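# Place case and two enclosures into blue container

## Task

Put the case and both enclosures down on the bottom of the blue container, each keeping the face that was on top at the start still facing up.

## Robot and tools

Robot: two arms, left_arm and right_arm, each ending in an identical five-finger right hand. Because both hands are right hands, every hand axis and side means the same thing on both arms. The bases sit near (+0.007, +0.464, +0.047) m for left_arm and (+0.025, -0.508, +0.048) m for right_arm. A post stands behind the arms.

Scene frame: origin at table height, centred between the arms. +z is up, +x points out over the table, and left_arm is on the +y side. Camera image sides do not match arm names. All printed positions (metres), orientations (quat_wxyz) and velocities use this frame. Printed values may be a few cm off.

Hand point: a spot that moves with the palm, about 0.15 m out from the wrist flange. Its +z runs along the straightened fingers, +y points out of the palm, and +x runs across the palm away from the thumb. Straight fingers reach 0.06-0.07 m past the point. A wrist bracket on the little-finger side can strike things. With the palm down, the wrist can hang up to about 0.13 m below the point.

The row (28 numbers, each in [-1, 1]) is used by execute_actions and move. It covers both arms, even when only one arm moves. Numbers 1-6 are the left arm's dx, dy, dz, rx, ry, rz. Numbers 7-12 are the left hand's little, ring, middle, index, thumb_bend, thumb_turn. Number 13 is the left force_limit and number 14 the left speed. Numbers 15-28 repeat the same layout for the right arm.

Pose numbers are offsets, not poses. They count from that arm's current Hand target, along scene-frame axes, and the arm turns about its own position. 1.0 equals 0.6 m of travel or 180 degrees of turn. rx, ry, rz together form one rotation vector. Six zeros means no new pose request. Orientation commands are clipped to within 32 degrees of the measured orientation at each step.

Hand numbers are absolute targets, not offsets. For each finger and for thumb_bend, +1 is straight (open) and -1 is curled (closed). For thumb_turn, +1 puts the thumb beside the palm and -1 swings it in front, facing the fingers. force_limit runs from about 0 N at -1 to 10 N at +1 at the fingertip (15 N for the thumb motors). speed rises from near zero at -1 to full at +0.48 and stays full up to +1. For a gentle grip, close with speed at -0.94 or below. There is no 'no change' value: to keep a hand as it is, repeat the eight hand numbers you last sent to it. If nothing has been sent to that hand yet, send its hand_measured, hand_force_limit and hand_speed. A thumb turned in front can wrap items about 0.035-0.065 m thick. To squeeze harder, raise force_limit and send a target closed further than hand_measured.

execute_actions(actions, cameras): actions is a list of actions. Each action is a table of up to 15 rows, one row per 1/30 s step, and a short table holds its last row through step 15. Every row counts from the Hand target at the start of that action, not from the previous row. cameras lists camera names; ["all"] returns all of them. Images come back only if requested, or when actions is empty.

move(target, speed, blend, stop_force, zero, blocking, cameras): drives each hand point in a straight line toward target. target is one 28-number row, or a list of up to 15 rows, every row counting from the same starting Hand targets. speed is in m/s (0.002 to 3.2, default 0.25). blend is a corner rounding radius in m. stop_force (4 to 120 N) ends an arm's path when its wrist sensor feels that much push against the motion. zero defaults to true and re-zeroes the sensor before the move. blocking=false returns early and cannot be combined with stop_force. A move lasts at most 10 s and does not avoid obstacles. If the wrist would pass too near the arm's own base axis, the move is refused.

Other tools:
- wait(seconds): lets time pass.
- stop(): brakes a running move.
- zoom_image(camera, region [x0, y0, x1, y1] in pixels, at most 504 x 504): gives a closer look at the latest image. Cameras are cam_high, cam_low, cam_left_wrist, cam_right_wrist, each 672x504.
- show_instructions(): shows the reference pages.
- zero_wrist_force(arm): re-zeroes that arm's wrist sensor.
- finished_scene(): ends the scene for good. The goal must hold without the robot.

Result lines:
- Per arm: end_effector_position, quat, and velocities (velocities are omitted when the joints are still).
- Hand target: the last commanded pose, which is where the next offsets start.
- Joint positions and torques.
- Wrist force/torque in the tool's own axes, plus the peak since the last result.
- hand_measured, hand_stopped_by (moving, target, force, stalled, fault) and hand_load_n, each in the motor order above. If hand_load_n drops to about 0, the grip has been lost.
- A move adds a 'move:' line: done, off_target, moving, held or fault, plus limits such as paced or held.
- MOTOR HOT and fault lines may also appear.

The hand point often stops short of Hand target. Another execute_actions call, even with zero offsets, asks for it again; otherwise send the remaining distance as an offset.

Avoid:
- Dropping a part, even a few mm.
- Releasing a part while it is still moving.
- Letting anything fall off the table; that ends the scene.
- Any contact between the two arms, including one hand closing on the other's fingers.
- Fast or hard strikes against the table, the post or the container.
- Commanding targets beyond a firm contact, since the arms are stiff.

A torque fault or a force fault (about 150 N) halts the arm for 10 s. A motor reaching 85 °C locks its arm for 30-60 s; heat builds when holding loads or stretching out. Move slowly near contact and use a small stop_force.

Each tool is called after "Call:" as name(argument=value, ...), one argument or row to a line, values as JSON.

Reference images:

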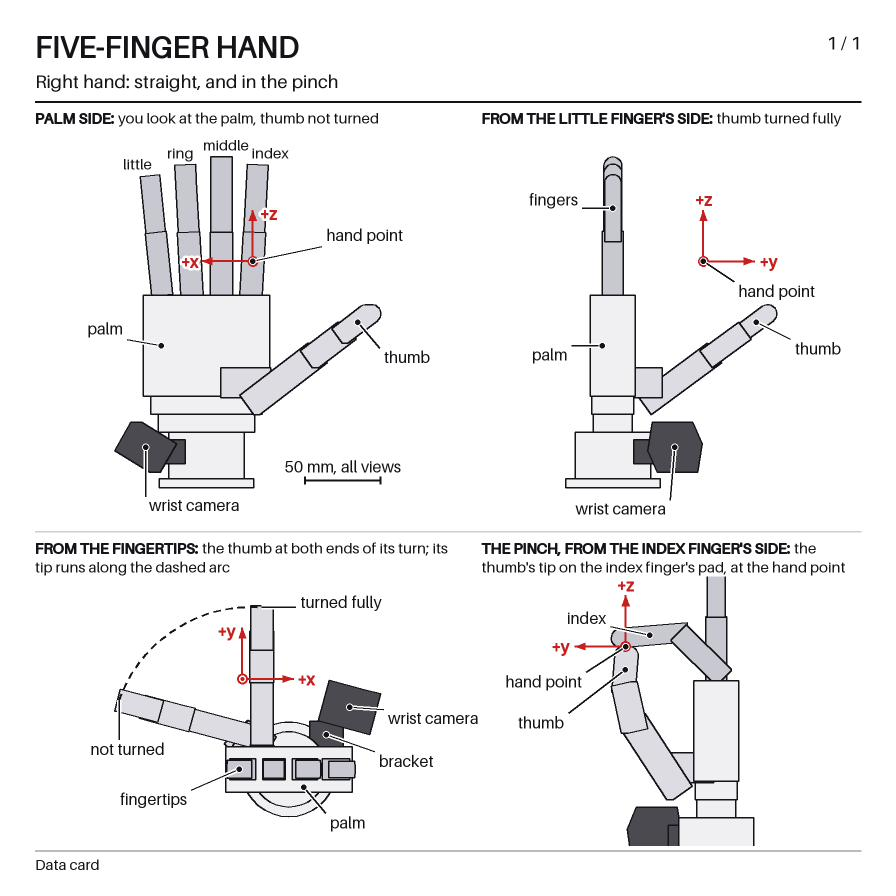

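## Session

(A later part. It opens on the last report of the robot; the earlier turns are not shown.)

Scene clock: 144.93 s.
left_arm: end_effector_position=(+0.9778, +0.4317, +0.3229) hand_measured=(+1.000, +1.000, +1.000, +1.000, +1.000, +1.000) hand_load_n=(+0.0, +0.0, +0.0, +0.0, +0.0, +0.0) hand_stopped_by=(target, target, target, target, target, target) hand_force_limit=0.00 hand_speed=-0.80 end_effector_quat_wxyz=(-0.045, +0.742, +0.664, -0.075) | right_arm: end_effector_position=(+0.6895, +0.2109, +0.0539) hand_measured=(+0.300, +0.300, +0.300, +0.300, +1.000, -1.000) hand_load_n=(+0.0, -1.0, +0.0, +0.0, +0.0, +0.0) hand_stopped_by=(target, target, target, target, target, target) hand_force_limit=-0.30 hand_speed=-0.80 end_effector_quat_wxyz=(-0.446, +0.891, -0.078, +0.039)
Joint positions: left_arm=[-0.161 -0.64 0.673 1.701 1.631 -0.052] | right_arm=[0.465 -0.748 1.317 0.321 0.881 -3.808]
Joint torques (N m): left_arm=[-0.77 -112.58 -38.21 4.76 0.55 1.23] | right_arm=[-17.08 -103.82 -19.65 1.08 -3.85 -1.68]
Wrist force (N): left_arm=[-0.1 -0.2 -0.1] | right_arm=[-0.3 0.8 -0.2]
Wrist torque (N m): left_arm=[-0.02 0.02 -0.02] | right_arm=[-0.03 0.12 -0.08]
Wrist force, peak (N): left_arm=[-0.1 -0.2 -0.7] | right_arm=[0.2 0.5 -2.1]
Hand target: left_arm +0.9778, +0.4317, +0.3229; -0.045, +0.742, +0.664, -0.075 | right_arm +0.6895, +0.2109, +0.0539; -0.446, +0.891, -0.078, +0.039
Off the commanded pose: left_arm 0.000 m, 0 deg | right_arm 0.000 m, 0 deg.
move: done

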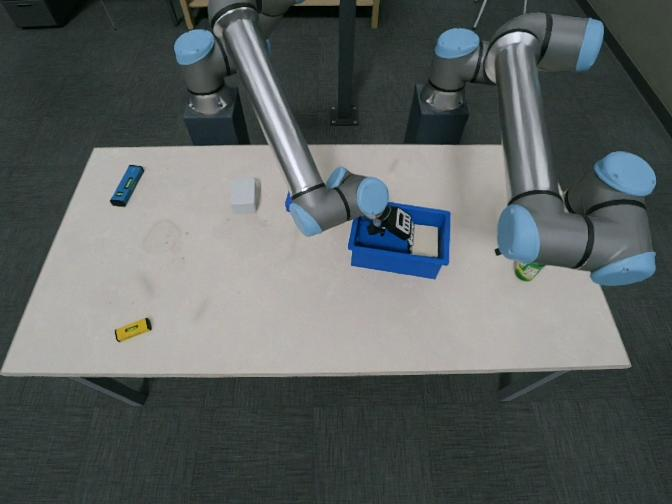

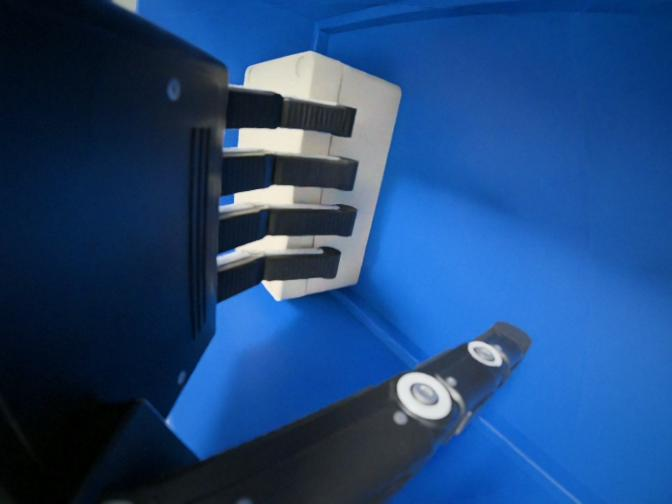

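Call:
move(
  target=[
    [0,0,0,0,0,0,1,1,1,1,1,1,0,-0.8,-0.0017,-0.0098,0,0,0,0,0.3,0.3,0.3,0.3,1,-1,-0.3,-0.8],
    [0,0,0,0,0,0,1,1,1,1,1,1,0,-0.8,-0.0017,-0.0098,0.35,0,0,0,0.3,0.3,0.3,0.3,1,-1,-0.3,-0.8],
    [0,0,0,0,0,0,1,1,1,1,1,1,0,-0.8,-0.25,-0.85,0.4,0,0,0,0.3,0.3,0.3,0.3,1,-1,-0.3,-0.8],
  ],
  cameras=["cam_high"],
  speed=[0.02,0.12,0.25],
  blend=[0,0.05,0],
)

Call:
zoom_image(
  camera="cam_high",
  region=[335, 190, 400, 290],
)

Call:
zoom_image(
  camera="cam_high",
  region=[395, 190, 460, 290],
)

Scene clock: 152.50 s.
left_arm: end_effector_position=(+0.9778, +0.4317, +0.3229) hand_measured=(+1.000, +1.000, +1.000, +1.000, +1.000, +1.000) hand_load_n=(+0.0, +0.0, +0.0, +0.0, +0.0, +0.0) hand_stopped_by=(target, target, target, target, target, target) hand_force_limit=0.00 hand_speed=-0.80 end_effector_quat_wxyz=(-0.045, +0.742, +0.664, -0.075) | right_arm: end_effector_position=(+0.5395, -0.2991, +0.2939) hand_measured=(+0.300, +0.300, +0.300, +0.300, +1.000, -1.000) hand_load_n=(+0.0, +0.0, +0.0, +0.0, +0.0, +0.0) hand_stopped_by=(target, target, target, target, target, target) hand_force_limit=-0.30 hand_speed=-0.80 end_effector_quat_wxyz=(-0.445, +0.891, -0.078, +0.039)
Joint positions: left_arm=[-0.161 -0.64 0.673 1.701 1.631 -0.052] | right_arm=[-0.3 -1.334 1.971 1.083 0.652 -4.9]
Joint torques (N m): left_arm=[-2.14 -112.69 -38.2 4.56 0.67 1.32] | right_arm=[-16.16 -51.27 -33.7 6.18 -4.58 -1.85]
Wrist force (N): left_arm=[-0.1 -0.1 -0.2] | right_arm=[-0.4 0.1 -0.2]
Wrist torque (N m): left_arm=[0.00 0.02 -0.01] | right_arm=[0.00 0.14 -0.09]
Wrist force, peak (N): left_arm=[-0.5 0.2 -0.6] | right_arm=[-0.4 1.6 -2.3]
Hand target: left_arm +0.9778, +0.4317, +0.3229; -0.045, +0.742, +0.664, -0.075 | right_arm +0.5395, -0.2991, +0.2939; -0.446, +0.891, -0.078, +0.039
Off the commanded pose: left_arm 0.000 m, 0 deg | right_arm 0.000 m, 0 deg.
move: done

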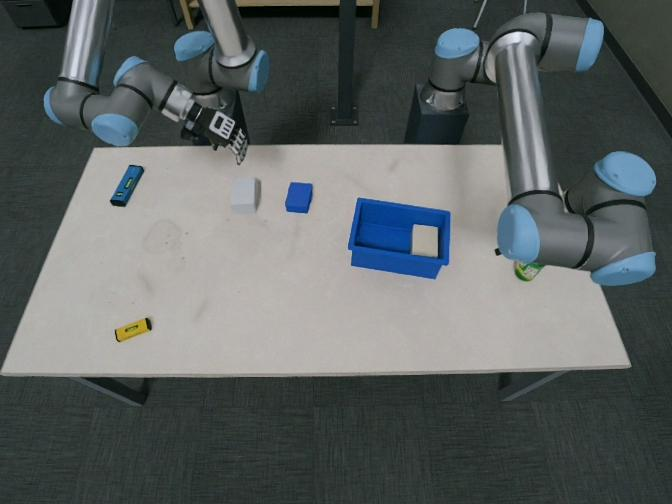

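Scaled by 5.040 from the camera's image (finer frame: 960x720).

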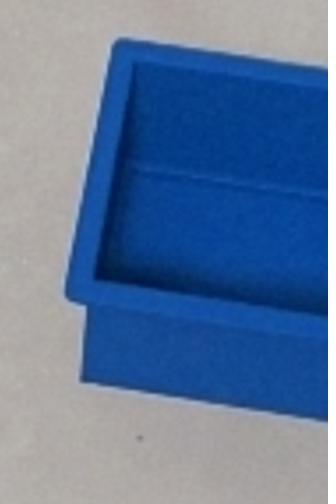

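Scaled by 5.040 from the camera's image (finer frame: 960x720).

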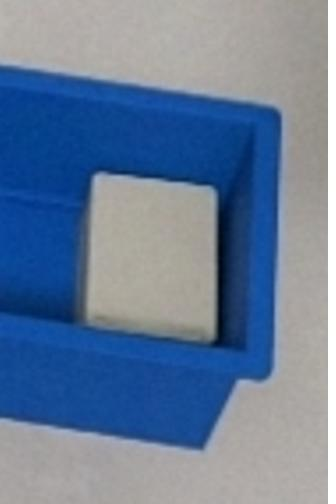

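Call:
move(
  target=[-0.4,-0.45,0.08,-0.1531,0.2187,0.4652,0.6,0.6,0.6,0.6,1,-1,0,-0.3,-0.233,-0.5,0.093,0,0,0,0.3,0.3,0.3,0.3,1,-1,-0.3,-0.8],
  cameras=["all"],
  speed=0.2,
)

Scene clock: 169.00 s.
left_arm: end_effector_position=(+0.7377, +0.1617, +0.3709) hand_measured=(+0.600, +0.600, +0.600, +0.600, +1.000, -1.000) hand_load_n=(+0.0, +0.0, +0.0, +0.0, +0.0, +0.5) hand_stopped_by=(target, target, target, target, target, target) hand_force_limit=0.00 hand_speed=-0.30 end_effector_quat_wxyz=(-0.026, +0.051, +0.893, -0.446) end_effector_velocity=(+0.000, +0.000, +0.000) end_effector_angular_velocity=(-0.001, +0.002, +0.003) | right_arm: end_effector_position=(+0.3998, -0.5992, +0.3498) hand_measured=(+0.300, +0.300, +0.300, +0.300, +1.000, -1.000) hand_load_n=(+0.0, +0.0, +0.0, +0.0, +0.0, +0.0) hand_stopped_by=(target, target, target, target, target, target) hand_force_limit=-0.30 hand_speed=-0.80 end_effector_quat_wxyz=(-0.445, +0.891, -0.078, +0.039)
Joint positions: left_arm=[-0.402 -1.113 1.387 0.928 2.442 -2.039] | right_arm=[-1.024 -1.452 2.142 1.662 1.006 -5.788]
Joint velocities: left_arm=[0 0.001 0 -0.003 0.001 -0.005] | right_arm=[within noise]
Joint torques (N m): left_arm=[-3.07 -80.98 -47.15 1.58 1.8 -4.56] | right_arm=[6.3 -33.96 -14.12 0.61 -3.12 2.52]
Wrist force (N): left_arm=[-0.5 0.3 -1.0] | right_arm=[-0.1 0.1 0.0]
Wrist torque (N m): left_arm=[0.08 0.04 -0.51] | right_arm=[-0.02 0.09 -0.06]
Wrist force, peak (N): left_arm=[0.2 1.4 -0.7] | right_arm=[-0.1 0.7 -1.0]
Hand target: left_arm +0.7378, +0.1617, +0.3709; -0.026, +0.051, +0.893, -0.446 | right_arm +0.3997, -0.5991, +0.3497; -0.446, +0.891, -0.078, +0.039
Off the commanded pose: left_arm 0.000 m, 0 deg | right_arm 0.000 m, 0 deg.
move: done

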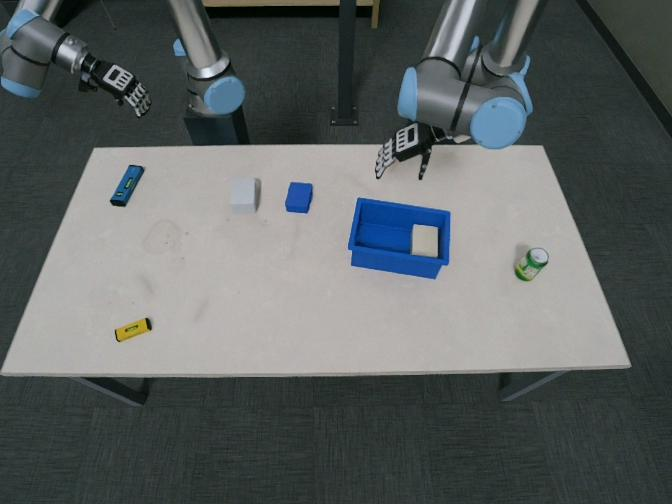

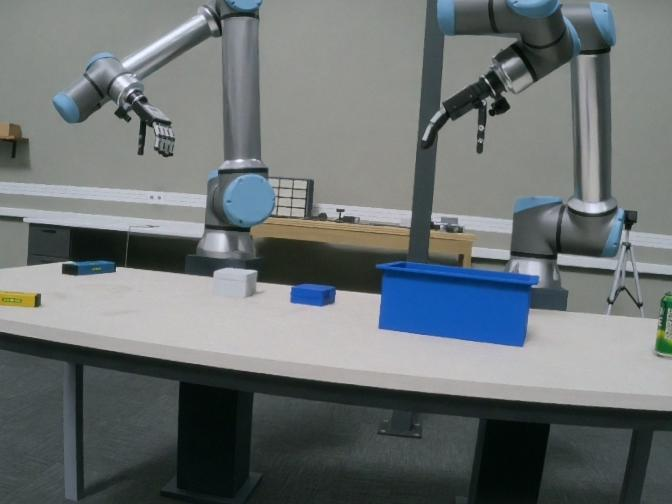

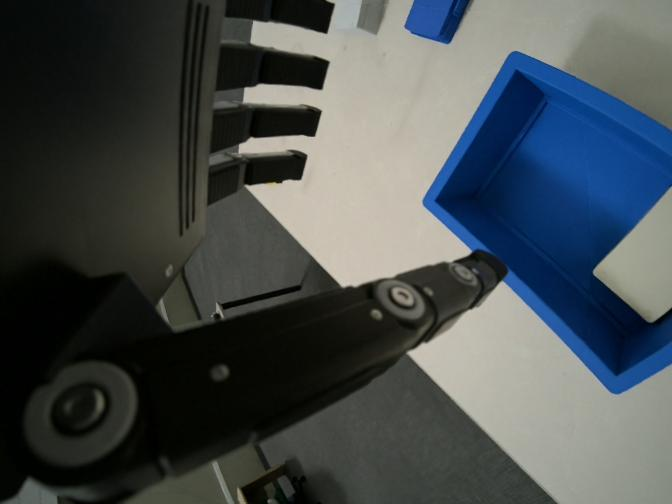

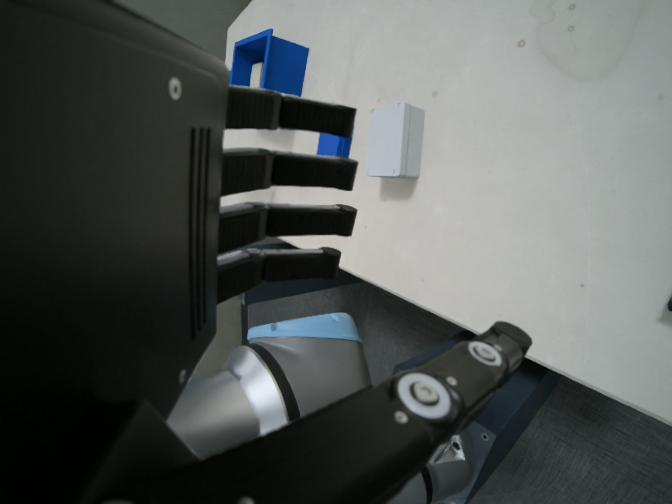

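Call:
zoom_image(
  camera="cam_high",
  region=[360, 110, 440, 190],
)

Call:
zoom_image(
  camera="cam_high",
  region=[340, 190, 460, 290],
)

Call:
zoom_image(
  camera="cam_high",
  region=[270, 165, 330, 225],
)

Scaled by 6.300 from the camera's image (finer frame: 960x720).

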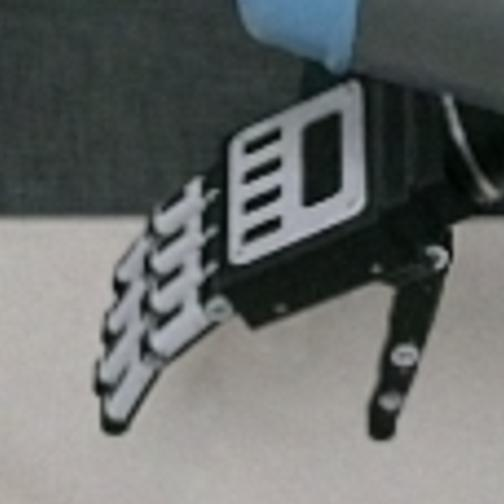

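Scaled by 4.200 from the camera's image (finer frame: 960x720).

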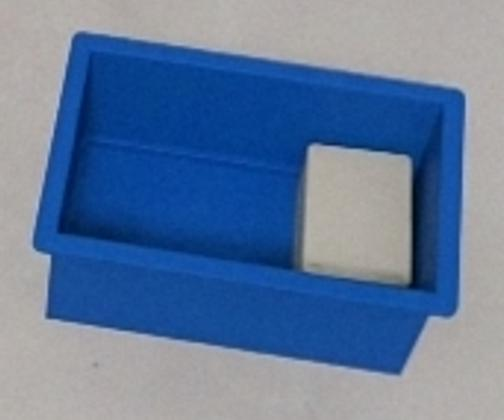

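Scaled by 8.400 from the camera's image (finer frame: 960x720).

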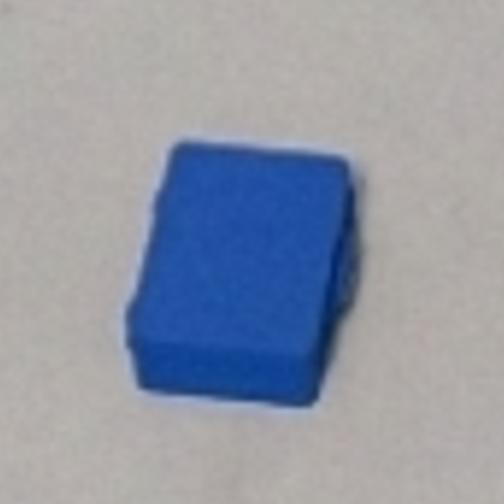

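Call:
move(
  target=[
    [-0.3397,-0.4778,-0.15,0,0,0,0.8,0.8,0.8,0.8,1,-1,0,-0.3,0,0,0,0,0,0,0.3,0.3,0.3,0.3,1,-1,-0.3,-0.8],
    [-0.3397,-0.4778,-0.4015,0,0,0,0.8,0.8,0.8,0.8,1,-1,0,-0.3,0,0,0,0,0,0,0.3,0.3,0.3,0.3,1,-1,-0.3,-0.8],
  ],
  cameras=["cam_high","cam_low","cam_left_wrist"],
  speed=0.15,
  blend=[0.04,0],
)

Call:
zoom_image(
  camera="cam_high",
  region=[260, 140, 360, 240],
)

Call:
zoom_image(
  camera="cam_low",
  region=[240, 180, 400, 320],
)

Scene clock: 182.83 s.
left_arm: end_effector_position=(+0.5339, -0.1249, +0.1300) hand_measured=(+0.800, +0.800, +0.800, +0.800, +1.000, -1.000) hand_load_n=(+0.0, +0.0, +0.0, +0.0, +0.0, +0.0) hand_stopped_by=(target, target, target, target, target, target) hand_force_limit=0.00 hand_speed=-0.30 end_effector_quat_wxyz=(-0.026, +0.051, +0.893, -0.446) | right_arm: end_effector_position=(+0.3997, -0.5991, +0.3497) hand_measured=(+0.300, +0.300, +0.300, +0.300, +1.000, -1.000) hand_load_n=(+0.0, +0.0, +0.0, +0.0, +0.0, +0.0) hand_stopped_by=(target, target, target, target, target, target) hand_force_limit=-0.30 hand_speed=-0.80 end_effector_quat_wxyz=(-0.446, +0.891, -0.078, +0.039)
Joint positions: left_arm=[-0.931 -1.11 1.778 0.129 2.145 -2.634] | right_arm=[-1.024 -1.452 2.142 1.662 1.006 -5.788]
Joint torques (N m): left_arm=[8.1 -62.41 -43.22 0.37 2.11 -1.63] | right_arm=[19.77 -32 -15.2 0.44 -3.27 3.52]
Wrist force (N): left_arm=[0.0 0.8 -0.5] | right_arm=[-0.2 0.4 0.3]
Wrist torque (N m): left_arm=[0.01 -0.02 -0.20] | right_arm=[0.02 0.10 -0.05]
Wrist force, peak (N): left_arm=[-1.4 0.5 -3.0] | right_arm=[0.1 0.7 -0.3]
Hand target: left_arm +0.5340, -0.1250, +0.1300; -0.026, +0.051, +0.893, -0.446 | right_arm +0.3997, -0.5991, +0.3497; -0.446, +0.891, -0.078, +0.039
Off the commanded pose: left_arm 0.000 m, 0 deg | right_arm 0.000 m, 0 deg.
move: done

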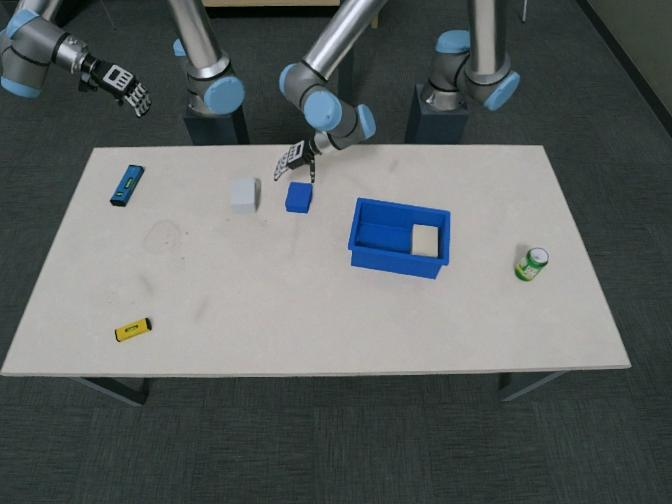

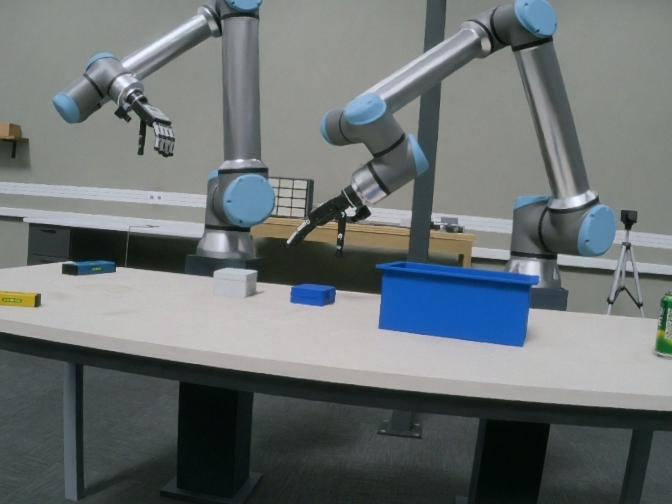

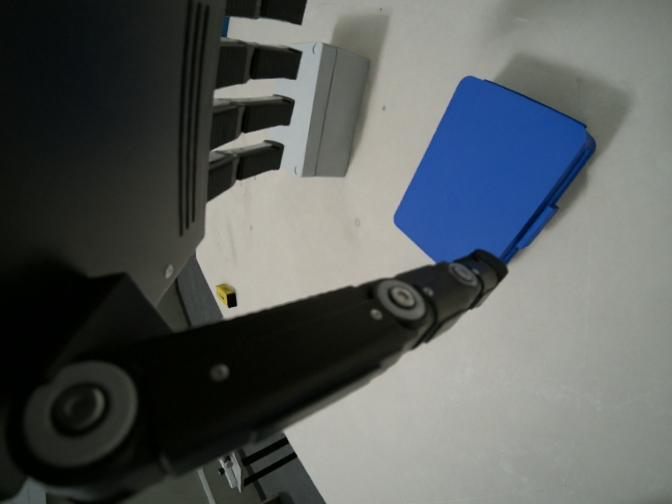

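Scaled by 5.040 from the camera's image (finer frame: 960x720).

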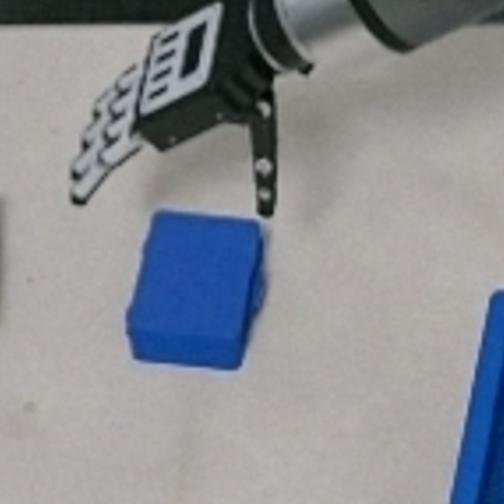

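Scaled by 3.150 from the camera's image (finer frame: 960x720).

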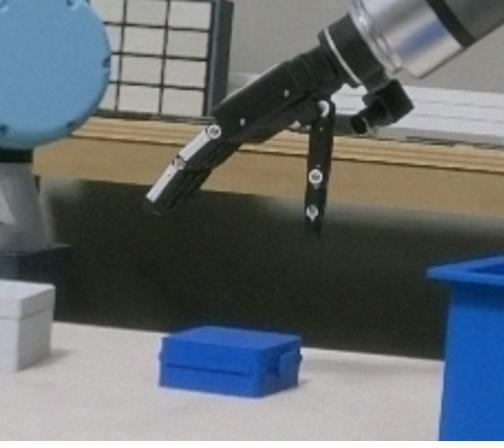

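Call:
move(
  target=[0,0,-0.1,0,0,0,0.8,0.8,0.8,0.8,1,-1,0,-0.3,0,0,0,0,0,0,0.3,0.3,0.3,0.3,1,-1,-0.3,-0.8],
  cameras=["cam_high","cam_low","cam_left_wrist"],
  speed=0.04,
  stop_force=6,
)

Call:
zoom_image(
  camera="cam_low",
  region=[240, 200, 400, 320],
)

Scene clock: 186.77 s.
left_arm: end_effector_position=(+0.5340, -0.1250, +0.0700) hand_measured=(+0.800, +0.800, +0.800, +0.800, +1.000, -1.000) hand_load_n=(-0.5, +0.0, +0.0, +0.0, +0.0, +0.0) hand_stopped_by=(target, target, target, target, target, target) hand_force_limit=0.00 hand_speed=-0.30 end_effector_quat_wxyz=(-0.026, +0.051, +0.893, -0.446) | right_arm: end_effector_position=(+0.3997, -0.5991, +0.3497) hand_measured=(+0.300, +0.300, +0.300, +0.300, +1.000, -1.000) hand_load_n=(+0.0, +0.0, +0.0, +0.0, +0.0, +0.0) hand_stopped_by=(target, target, target, target, target, target) hand_force_limit=-0.30 hand_speed=-0.80 end_effector_quat_wxyz=(-0.446, +0.891, -0.078, +0.039)
Joint positions: left_arm=[-0.931 -1.044 1.807 0.034 2.145 -2.634] | right_arm=[-1.024 -1.452 2.142 1.662 1.006 -5.788]
Joint torques (N m): left_arm=[7.14 -84.11 -41.05 4.52 0.45 -0.1] | right_arm=[18.72 -31.76 -16.09 0.46 -3.28 3.35]
Wrist force (N): left_arm=[-0.1 0.2 -0.7] | right_arm=[-0.1 0.1 0.1]
Wrist torque (N m): left_arm=[-0.01 -0.03 -0.21] | right_arm=[-0.02 0.08 -0.06]
Wrist force, peak (N): left_arm=[0.1 1.1 -0.7] | right_arm=[0.0 0.8 0.0]
Hand target: left_arm +0.5340, -0.1250, +0.0700; -0.026, +0.051, +0.893, -0.446 | right_arm +0.3997, -0.5991, +0.3497; -0.446, +0.891, -0.078, +0.039
Off the commanded pose: left_arm 0.000 m, 0 deg | right_arm 0.000 m, 0 deg.
move: done

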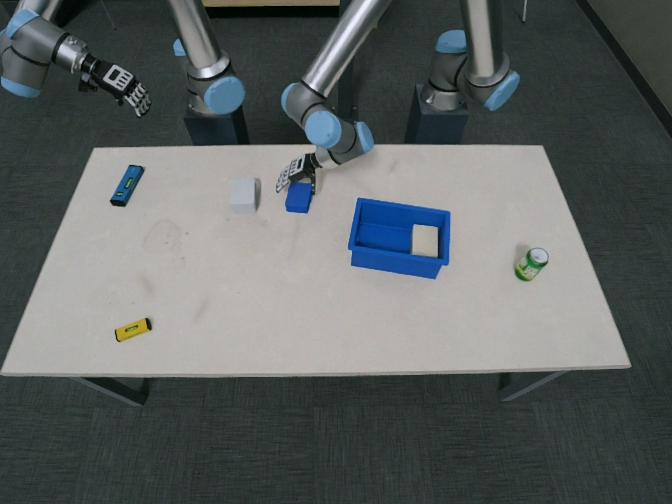

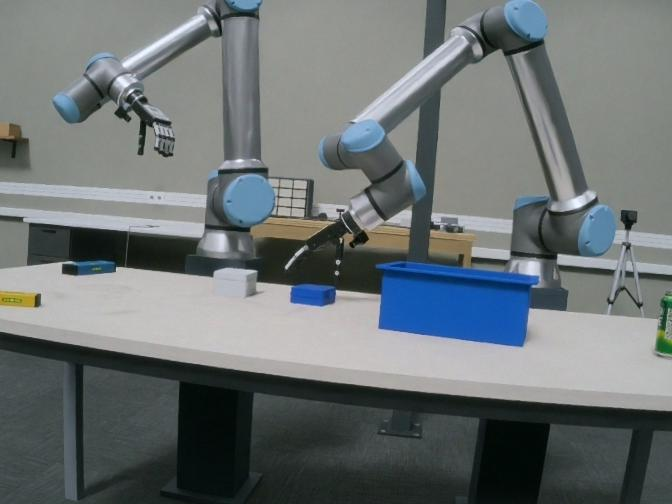

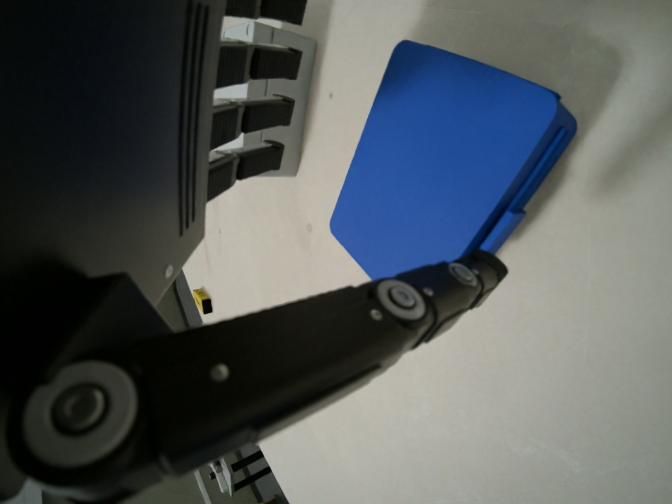

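Scaled by 3.150 from the camera's image (finer frame: 960x720).

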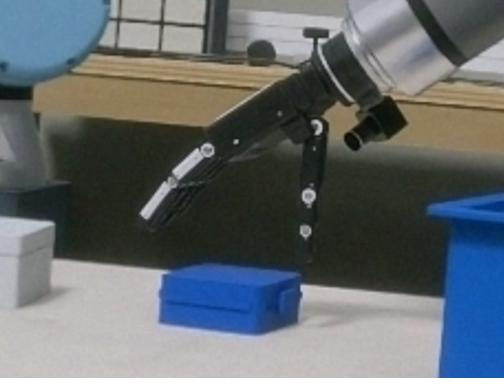

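Call:
move(
  target=[0,0,-0.06,0,0,0,0.8,0.8,0.8,0.8,1,-1,0,-0.3,0,0,0,0,0,0,0.3,0.3,0.3,0.3,1,-1,-0.3,-0.8],
  cameras=["cam_high","cam_low","cam_left_wrist"],
  speed=0.015,
  stop_force=4,
)

Call:
zoom_image(
  camera="cam_low",
  region=[240, 200, 400, 320],
)

Scene clock: 191.80 s.
left_arm: end_effector_position=(+0.5339, -0.1249, +0.0340) hand_measured=(+0.800, +0.800, +0.800, +0.800, +1.000, -1.000) hand_load_n=(+0.0, +0.0, +0.0, -0.5, +0.0, +0.0) hand_stopped_by=(target, target, target, target, target, target) hand_force_limit=0.00 hand_speed=-0.30 end_effector_quat_wxyz=(-0.026, +0.051, +0.893, -0.446) | right_arm: end_effector_position=(+0.3997, -0.5991, +0.3497) hand_measured=(+0.300, +0.300, +0.300, +0.300, +1.000, -1.000) hand_load_n=(+0.0, +0.0, +0.0, +0.0, +0.0, +0.5) hand_stopped_by=(target, target, target, target, target, target) hand_force_limit=-0.30 hand_speed=-0.80 end_effector_quat_wxyz=(-0.446, +0.891, -0.078, +0.039)
Joint positions: left_arm=[-0.931 -1.001 1.82 -0.022 2.145 -2.634] | right_arm=[-1.024 -1.452 2.142 1.662 1.006 -5.788]
Joint torques (N m): left_arm=[2.84 -85.4 -30.79 4.15 -0.18 0.16] | right_arm=[18.48 -31.82 -14.96 0.33 -3.24 3.01]
Wrist force (N): left_arm=[0.0 1.2 -0.9] | right_arm=[-0.4 0.3 0.2]
Wrist torque (N m): left_arm=[0.14 -0.03 -0.15] | right_arm=[0.00 0.13 -0.07]
Wrist force, peak (N): left_arm=[-0.2 1.3 -1.0] | right_arm=[-0.1 0.8 -0.3]
Hand target: left_arm +0.5340, -0.1250, +0.0340; -0.026, +0.051, +0.893, -0.446 | right_arm +0.3997, -0.5991, +0.3497; -0.446, +0.891, -0.078, +0.039
Off the commanded pose: left_arm 0.000 m, 0 deg | right_arm 0.000 m, 0 deg.
move: done

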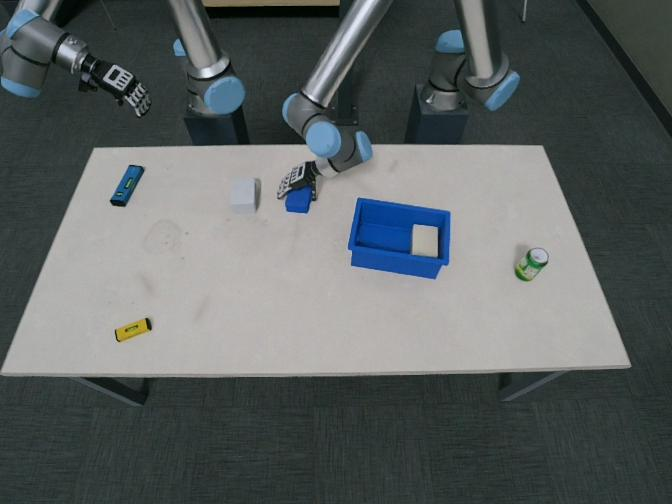

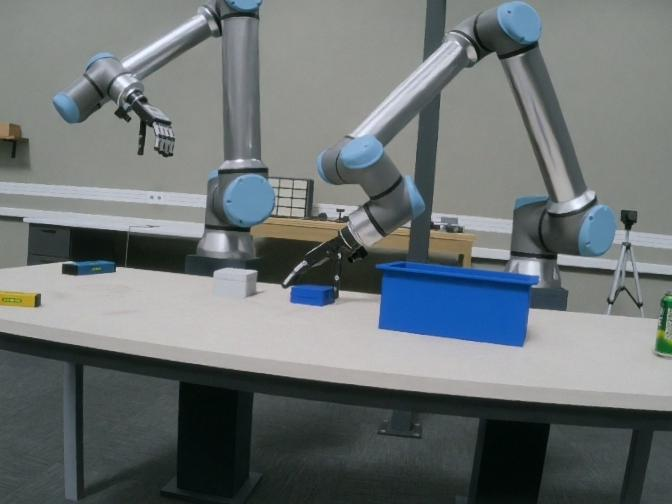

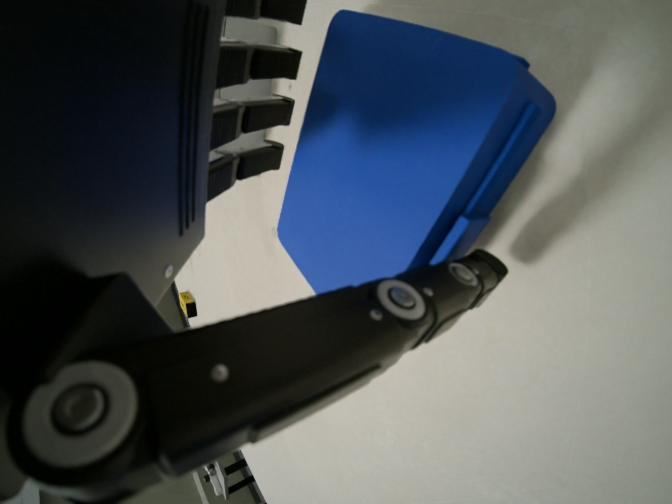

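Scaled by 3.150 from the camera's image (finer frame: 960x720).

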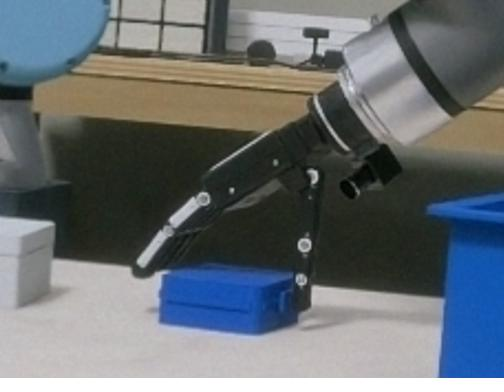

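Call:
move(
  target=[0,0,0,0,0,0,0.6,0.6,-0.2,-0.2,1,-1,-0.3,-0.92,0,0,0,0,0,0,0.3,0.3,0.3,0.3,1,-1,-0.3,-0.8],
  cameras=["cam_left_wrist","cam_low"],
)

Call:
zoom_image(
  camera="cam_low",
  region=[240, 200, 400, 320],
)

Scene clock: 195.40 s.
left_arm: end_effector_position=(+0.5340, -0.1250, +0.0341) hand_measured=(+0.600, +0.600, +0.368, +0.360, +1.000, -1.000) hand_load_n=(+0.0, +0.0, +3.5, +6.0, +1.0, +0.0) hand_stopped_by=(target, target, force, force, target, target) hand_force_limit=-0.30 hand_speed=-0.92 end_effector_quat_wxyz=(-0.026, +0.051, +0.893, -0.446) | right_arm: end_effector_position=(+0.3997, -0.5991, +0.3497) hand_measured=(+0.300, +0.300, +0.300, +0.300, +1.000, -1.000) hand_load_n=(+0.0, +0.0, +0.0, +0.0, +0.0, +0.0) hand_stopped_by=(target, target, target, target, target, target) hand_force_limit=-0.30 hand_speed=-0.80 end_effector_quat_wxyz=(-0.446, +0.891, -0.078, +0.039)
Joint positions: left_arm=[-0.931 -1.001 1.82 -0.022 2.145 -2.634] | right_arm=[-1.024 -1.452 2.142 1.662 1.006 -5.788]
Joint torques (N m): left_arm=[1.76 -83.57 -37.89 3.5 0.07 -0.16] | right_arm=[18.59 -31.77 -16.06 0.58 -3.47 2.92]
Wrist force (N): left_arm=[-0.3 -1.3 -2.1] | right_arm=[0.1 0.0 -0.2]
Wrist torque (N m): left_arm=[0.21 -0.05 -0.16] | right_arm=[-0.01 0.06 -0.05]
Wrist force, peak (N): left_arm=[-0.3 -1.3 -2.1] | right_arm=[-0.4 0.7 0.0]
Hand target: left_arm +0.5340, -0.1250, +0.0340; -0.026, +0.051, +0.893, -0.446 | right_arm +0.3997, -0.5991, +0.3497; -0.446, +0.891, -0.078, +0.039
Off the commanded pose: left_arm 0.000 m, 0 deg | right_arm 0.000 m, 0 deg.
move: done
Images, in order (width x height): cam_low 672x504, cam_left_wrist 672x504.

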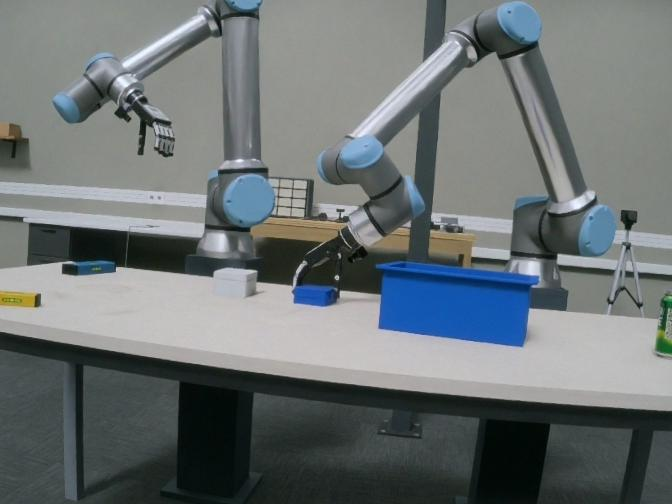

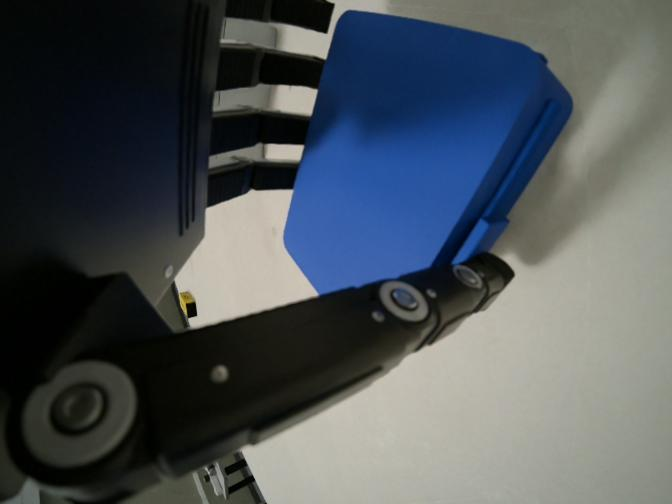

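Scaled by 3.150 from the camera's image (finer frame: 960x720).

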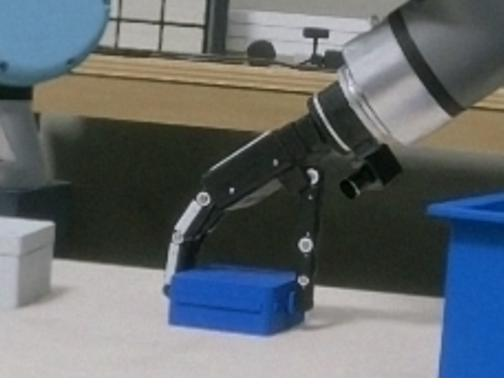

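Call:
move(
  target=[0,0,0.05,0,0,0,0.6,0.6,-0.2,-0.2,1,-1,-0.3,-0.92,0,0,0,0,0,0,0.3,0.3,0.3,0.3,1,-1,-0.3,-0.8],
  cameras=["cam_left_wrist","cam_low"],
  speed=0.03,
)

Call:
zoom_image(
  camera="cam_low",
  region=[240, 200, 400, 320],
)

Scene clock: 197.60 s.
left_arm: end_effector_position=(+0.5340, -0.1250, +0.0642) hand_measured=(+0.600, +0.600, +0.368, +0.360, +1.000, -1.000) hand_load_n=(+0.0, +0.0, +3.0, +5.5, +1.0, +0.0) hand_stopped_by=(target, target, force, force, target, target) hand_force_limit=-0.30 hand_speed=-0.92 end_effector_quat_wxyz=(-0.026, +0.051, +0.893, -0.446) | right_arm: end_effector_position=(+0.3997, -0.5991, +0.3497) hand_measured=(+0.300, +0.300, +0.300, +0.300, +1.000, -1.000) hand_load_n=(+0.0, +0.0, +0.0, +0.0, +0.0, +0.0) hand_stopped_by=(target, target, target, target, target, target) hand_force_limit=-0.30 hand_speed=-0.80 end_effector_quat_wxyz=(-0.446, +0.891, -0.078, +0.039)
Joint positions: left_arm=[-0.931 -1.037 1.809 0.025 2.145 -2.634] | right_arm=[-1.024 -1.452 2.142 1.662 1.006 -5.788]
Joint torques (N m): left_arm=[0.51 -65.09 -32.72 -0.48 0.31 -1.37] | right_arm=[17.14 -28.81 -17.07 0.71 -3.33 2.82]
Wrist force (N): left_arm=[0.0 3.1 0.9] | right_arm=[-0.2 0.0 0.1]
Wrist torque (N m): left_arm=[0.11 -0.07 -0.15] | right_arm=[-0.02 0.09 -0.07]
Wrist force, peak (N): left_arm=[0.2 3.5 1.3] | right_arm=[-0.2 0.7 0.1]
Hand target: left_arm +0.5340, -0.1250, +0.0640; -0.026, +0.051, +0.893, -0.446 | right_arm +0.3997, -0.5991, +0.3497; -0.446, +0.891, -0.078, +0.039
Off the commanded pose: left_arm 0.000 m, 0 deg | right_arm 0.000 m, 0 deg.
move: done
Images, in order (width x height): cam_low 672x504, cam_left_wrist 672x504.

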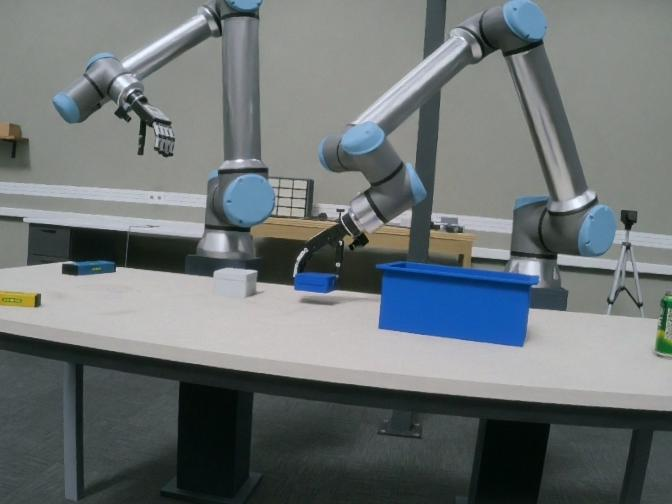

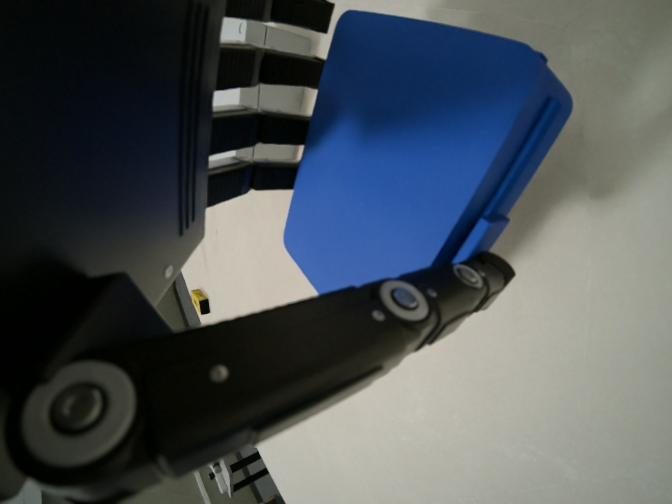

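Scaled by 3.150 from the camera's image (finer frame: 960x720).

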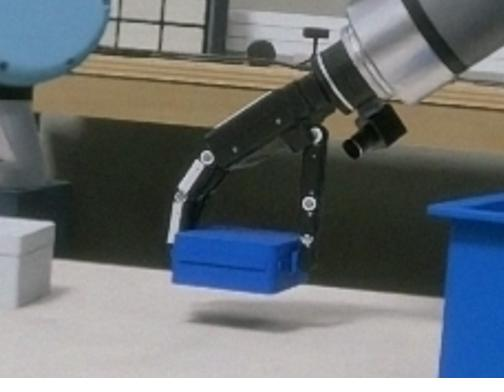

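Call:
move(
  target=[
    [0,0,0.2433,0,0,0,0.6,0.6,-0.2,-0.2,1,-1,-0.3,-0.92,0,0,0,0,0,0,0.3,0.3,0.3,0.3,1,-1,-0.3,-0.8],
    [0.3717,0.409,0.2433,0,0,-0.0217,0.4,0.4,-0.2,-0.2,1,-1,-0.3,-0.92,0,0,0,0,0,0,0.3,0.3,0.3,0.3,1,-1,-0.3,-0.8],
  ],
  cameras=["cam_high","cam_left_wrist","cam_low"],
  speed=0.12,
  blend=[0.03,0],
)

Call:
zoom_image(
  camera="cam_high",
  region=[340, 170, 460, 290],
)

Scene clock: 205.97 s.
left_arm: end_effector_position=(+0.7570, +0.1204, +0.2100) hand_measured=(+0.400, +0.402, +0.368, +0.360, +1.000, -1.000) hand_load_n=(+0.0, +4.5, +1.0, +6.0, +1.0, +2.0) hand_stopped_by=(target, force, force, force, target, target) hand_force_limit=-0.30 hand_speed=-0.92 end_effector_quat_wxyz=(-0.041, +0.081, +0.891, -0.445) | right_arm: end_effector_position=(+0.3997, -0.5991, +0.3497) hand_measured=(+0.300, +0.300, +0.300, +0.300, +1.000, -1.000) hand_load_n=(+0.0, +0.0, +0.0, +0.0, +0.0, +0.0) hand_stopped_by=(target, target, target, target, target, target) hand_force_limit=-0.30 hand_speed=-0.80 end_effector_quat_wxyz=(-0.446, +0.891, -0.078, +0.039)
Joint positions: left_arm=[-0.436 -0.947 1.435 0.753 2.454 -1.988] | right_arm=[-1.024 -1.452 2.142 1.662 1.006 -5.788]
Joint torques (N m): left_arm=[9.14 -84.07 -23.27 6.08 -0.45 3.35] | right_arm=[15.58 -30.27 -17.14 0.58 -3.05 2.54]
Wrist force (N): left_arm=[-0.5 2.5 0.7] | right_arm=[0.0 0.2 0.2]
Wrist torque (N m): left_arm=[-0.01 0.07 -0.21] | right_arm=[-0.02 0.06 -0.05]
Wrist force, peak (N): left_arm=[0.0 4.7 2.3] | right_arm=[-0.5 0.6 0.1]
Hand target: left_arm +0.7570, +0.1204, +0.2100; -0.041, +0.081, +0.891, -0.445 | right_arm +0.3997, -0.5991, +0.3497; -0.446, +0.891, -0.078, +0.039
Off the commanded pose: left_arm 0.000 m, 0 deg | right_arm 0.000 m, 0 deg.
move: done
Images, in order (width x height): cam_high 672x504, cam_low 672x504, cam_left_wrist 672x504.

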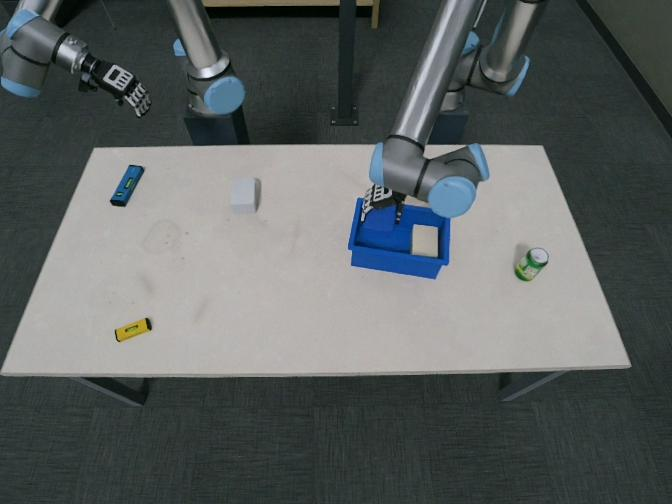

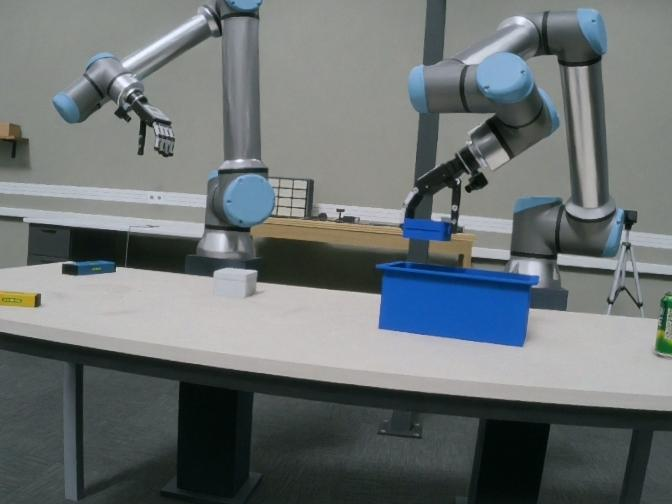

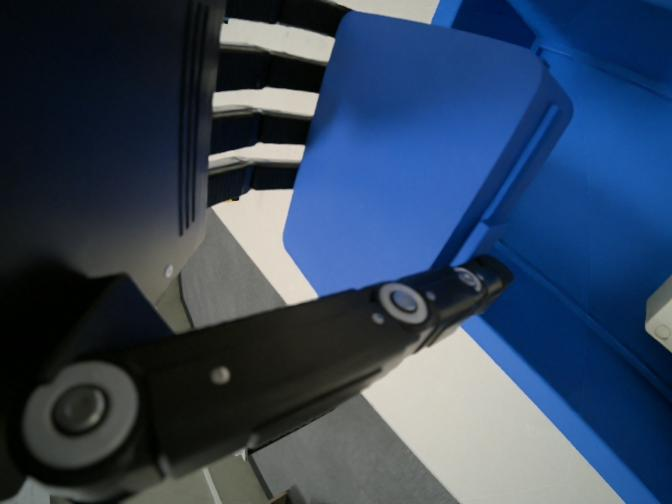

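Scaled by 4.200 from the camera's image (finer frame: 960x720).

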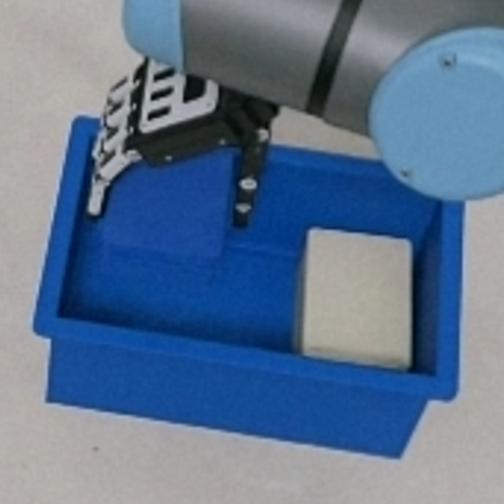

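Call:
zoom_image(
  camera="cam_high",
  region=[350, 195, 410, 245],
)

Call:
zoom_image(
  camera="cam_low",
  region=[370, 150, 550, 350],
)

Scaled by 8.400 from the camera's image (finer frame: 960x720).

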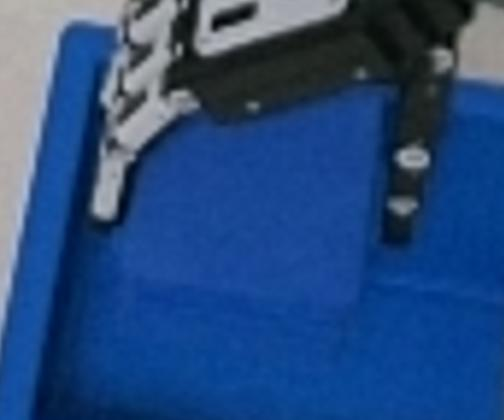

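Scaled by 2.520 from the camera's image (finer frame: 960x720).

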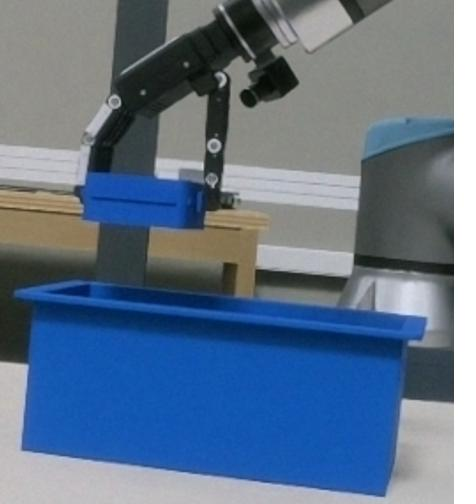

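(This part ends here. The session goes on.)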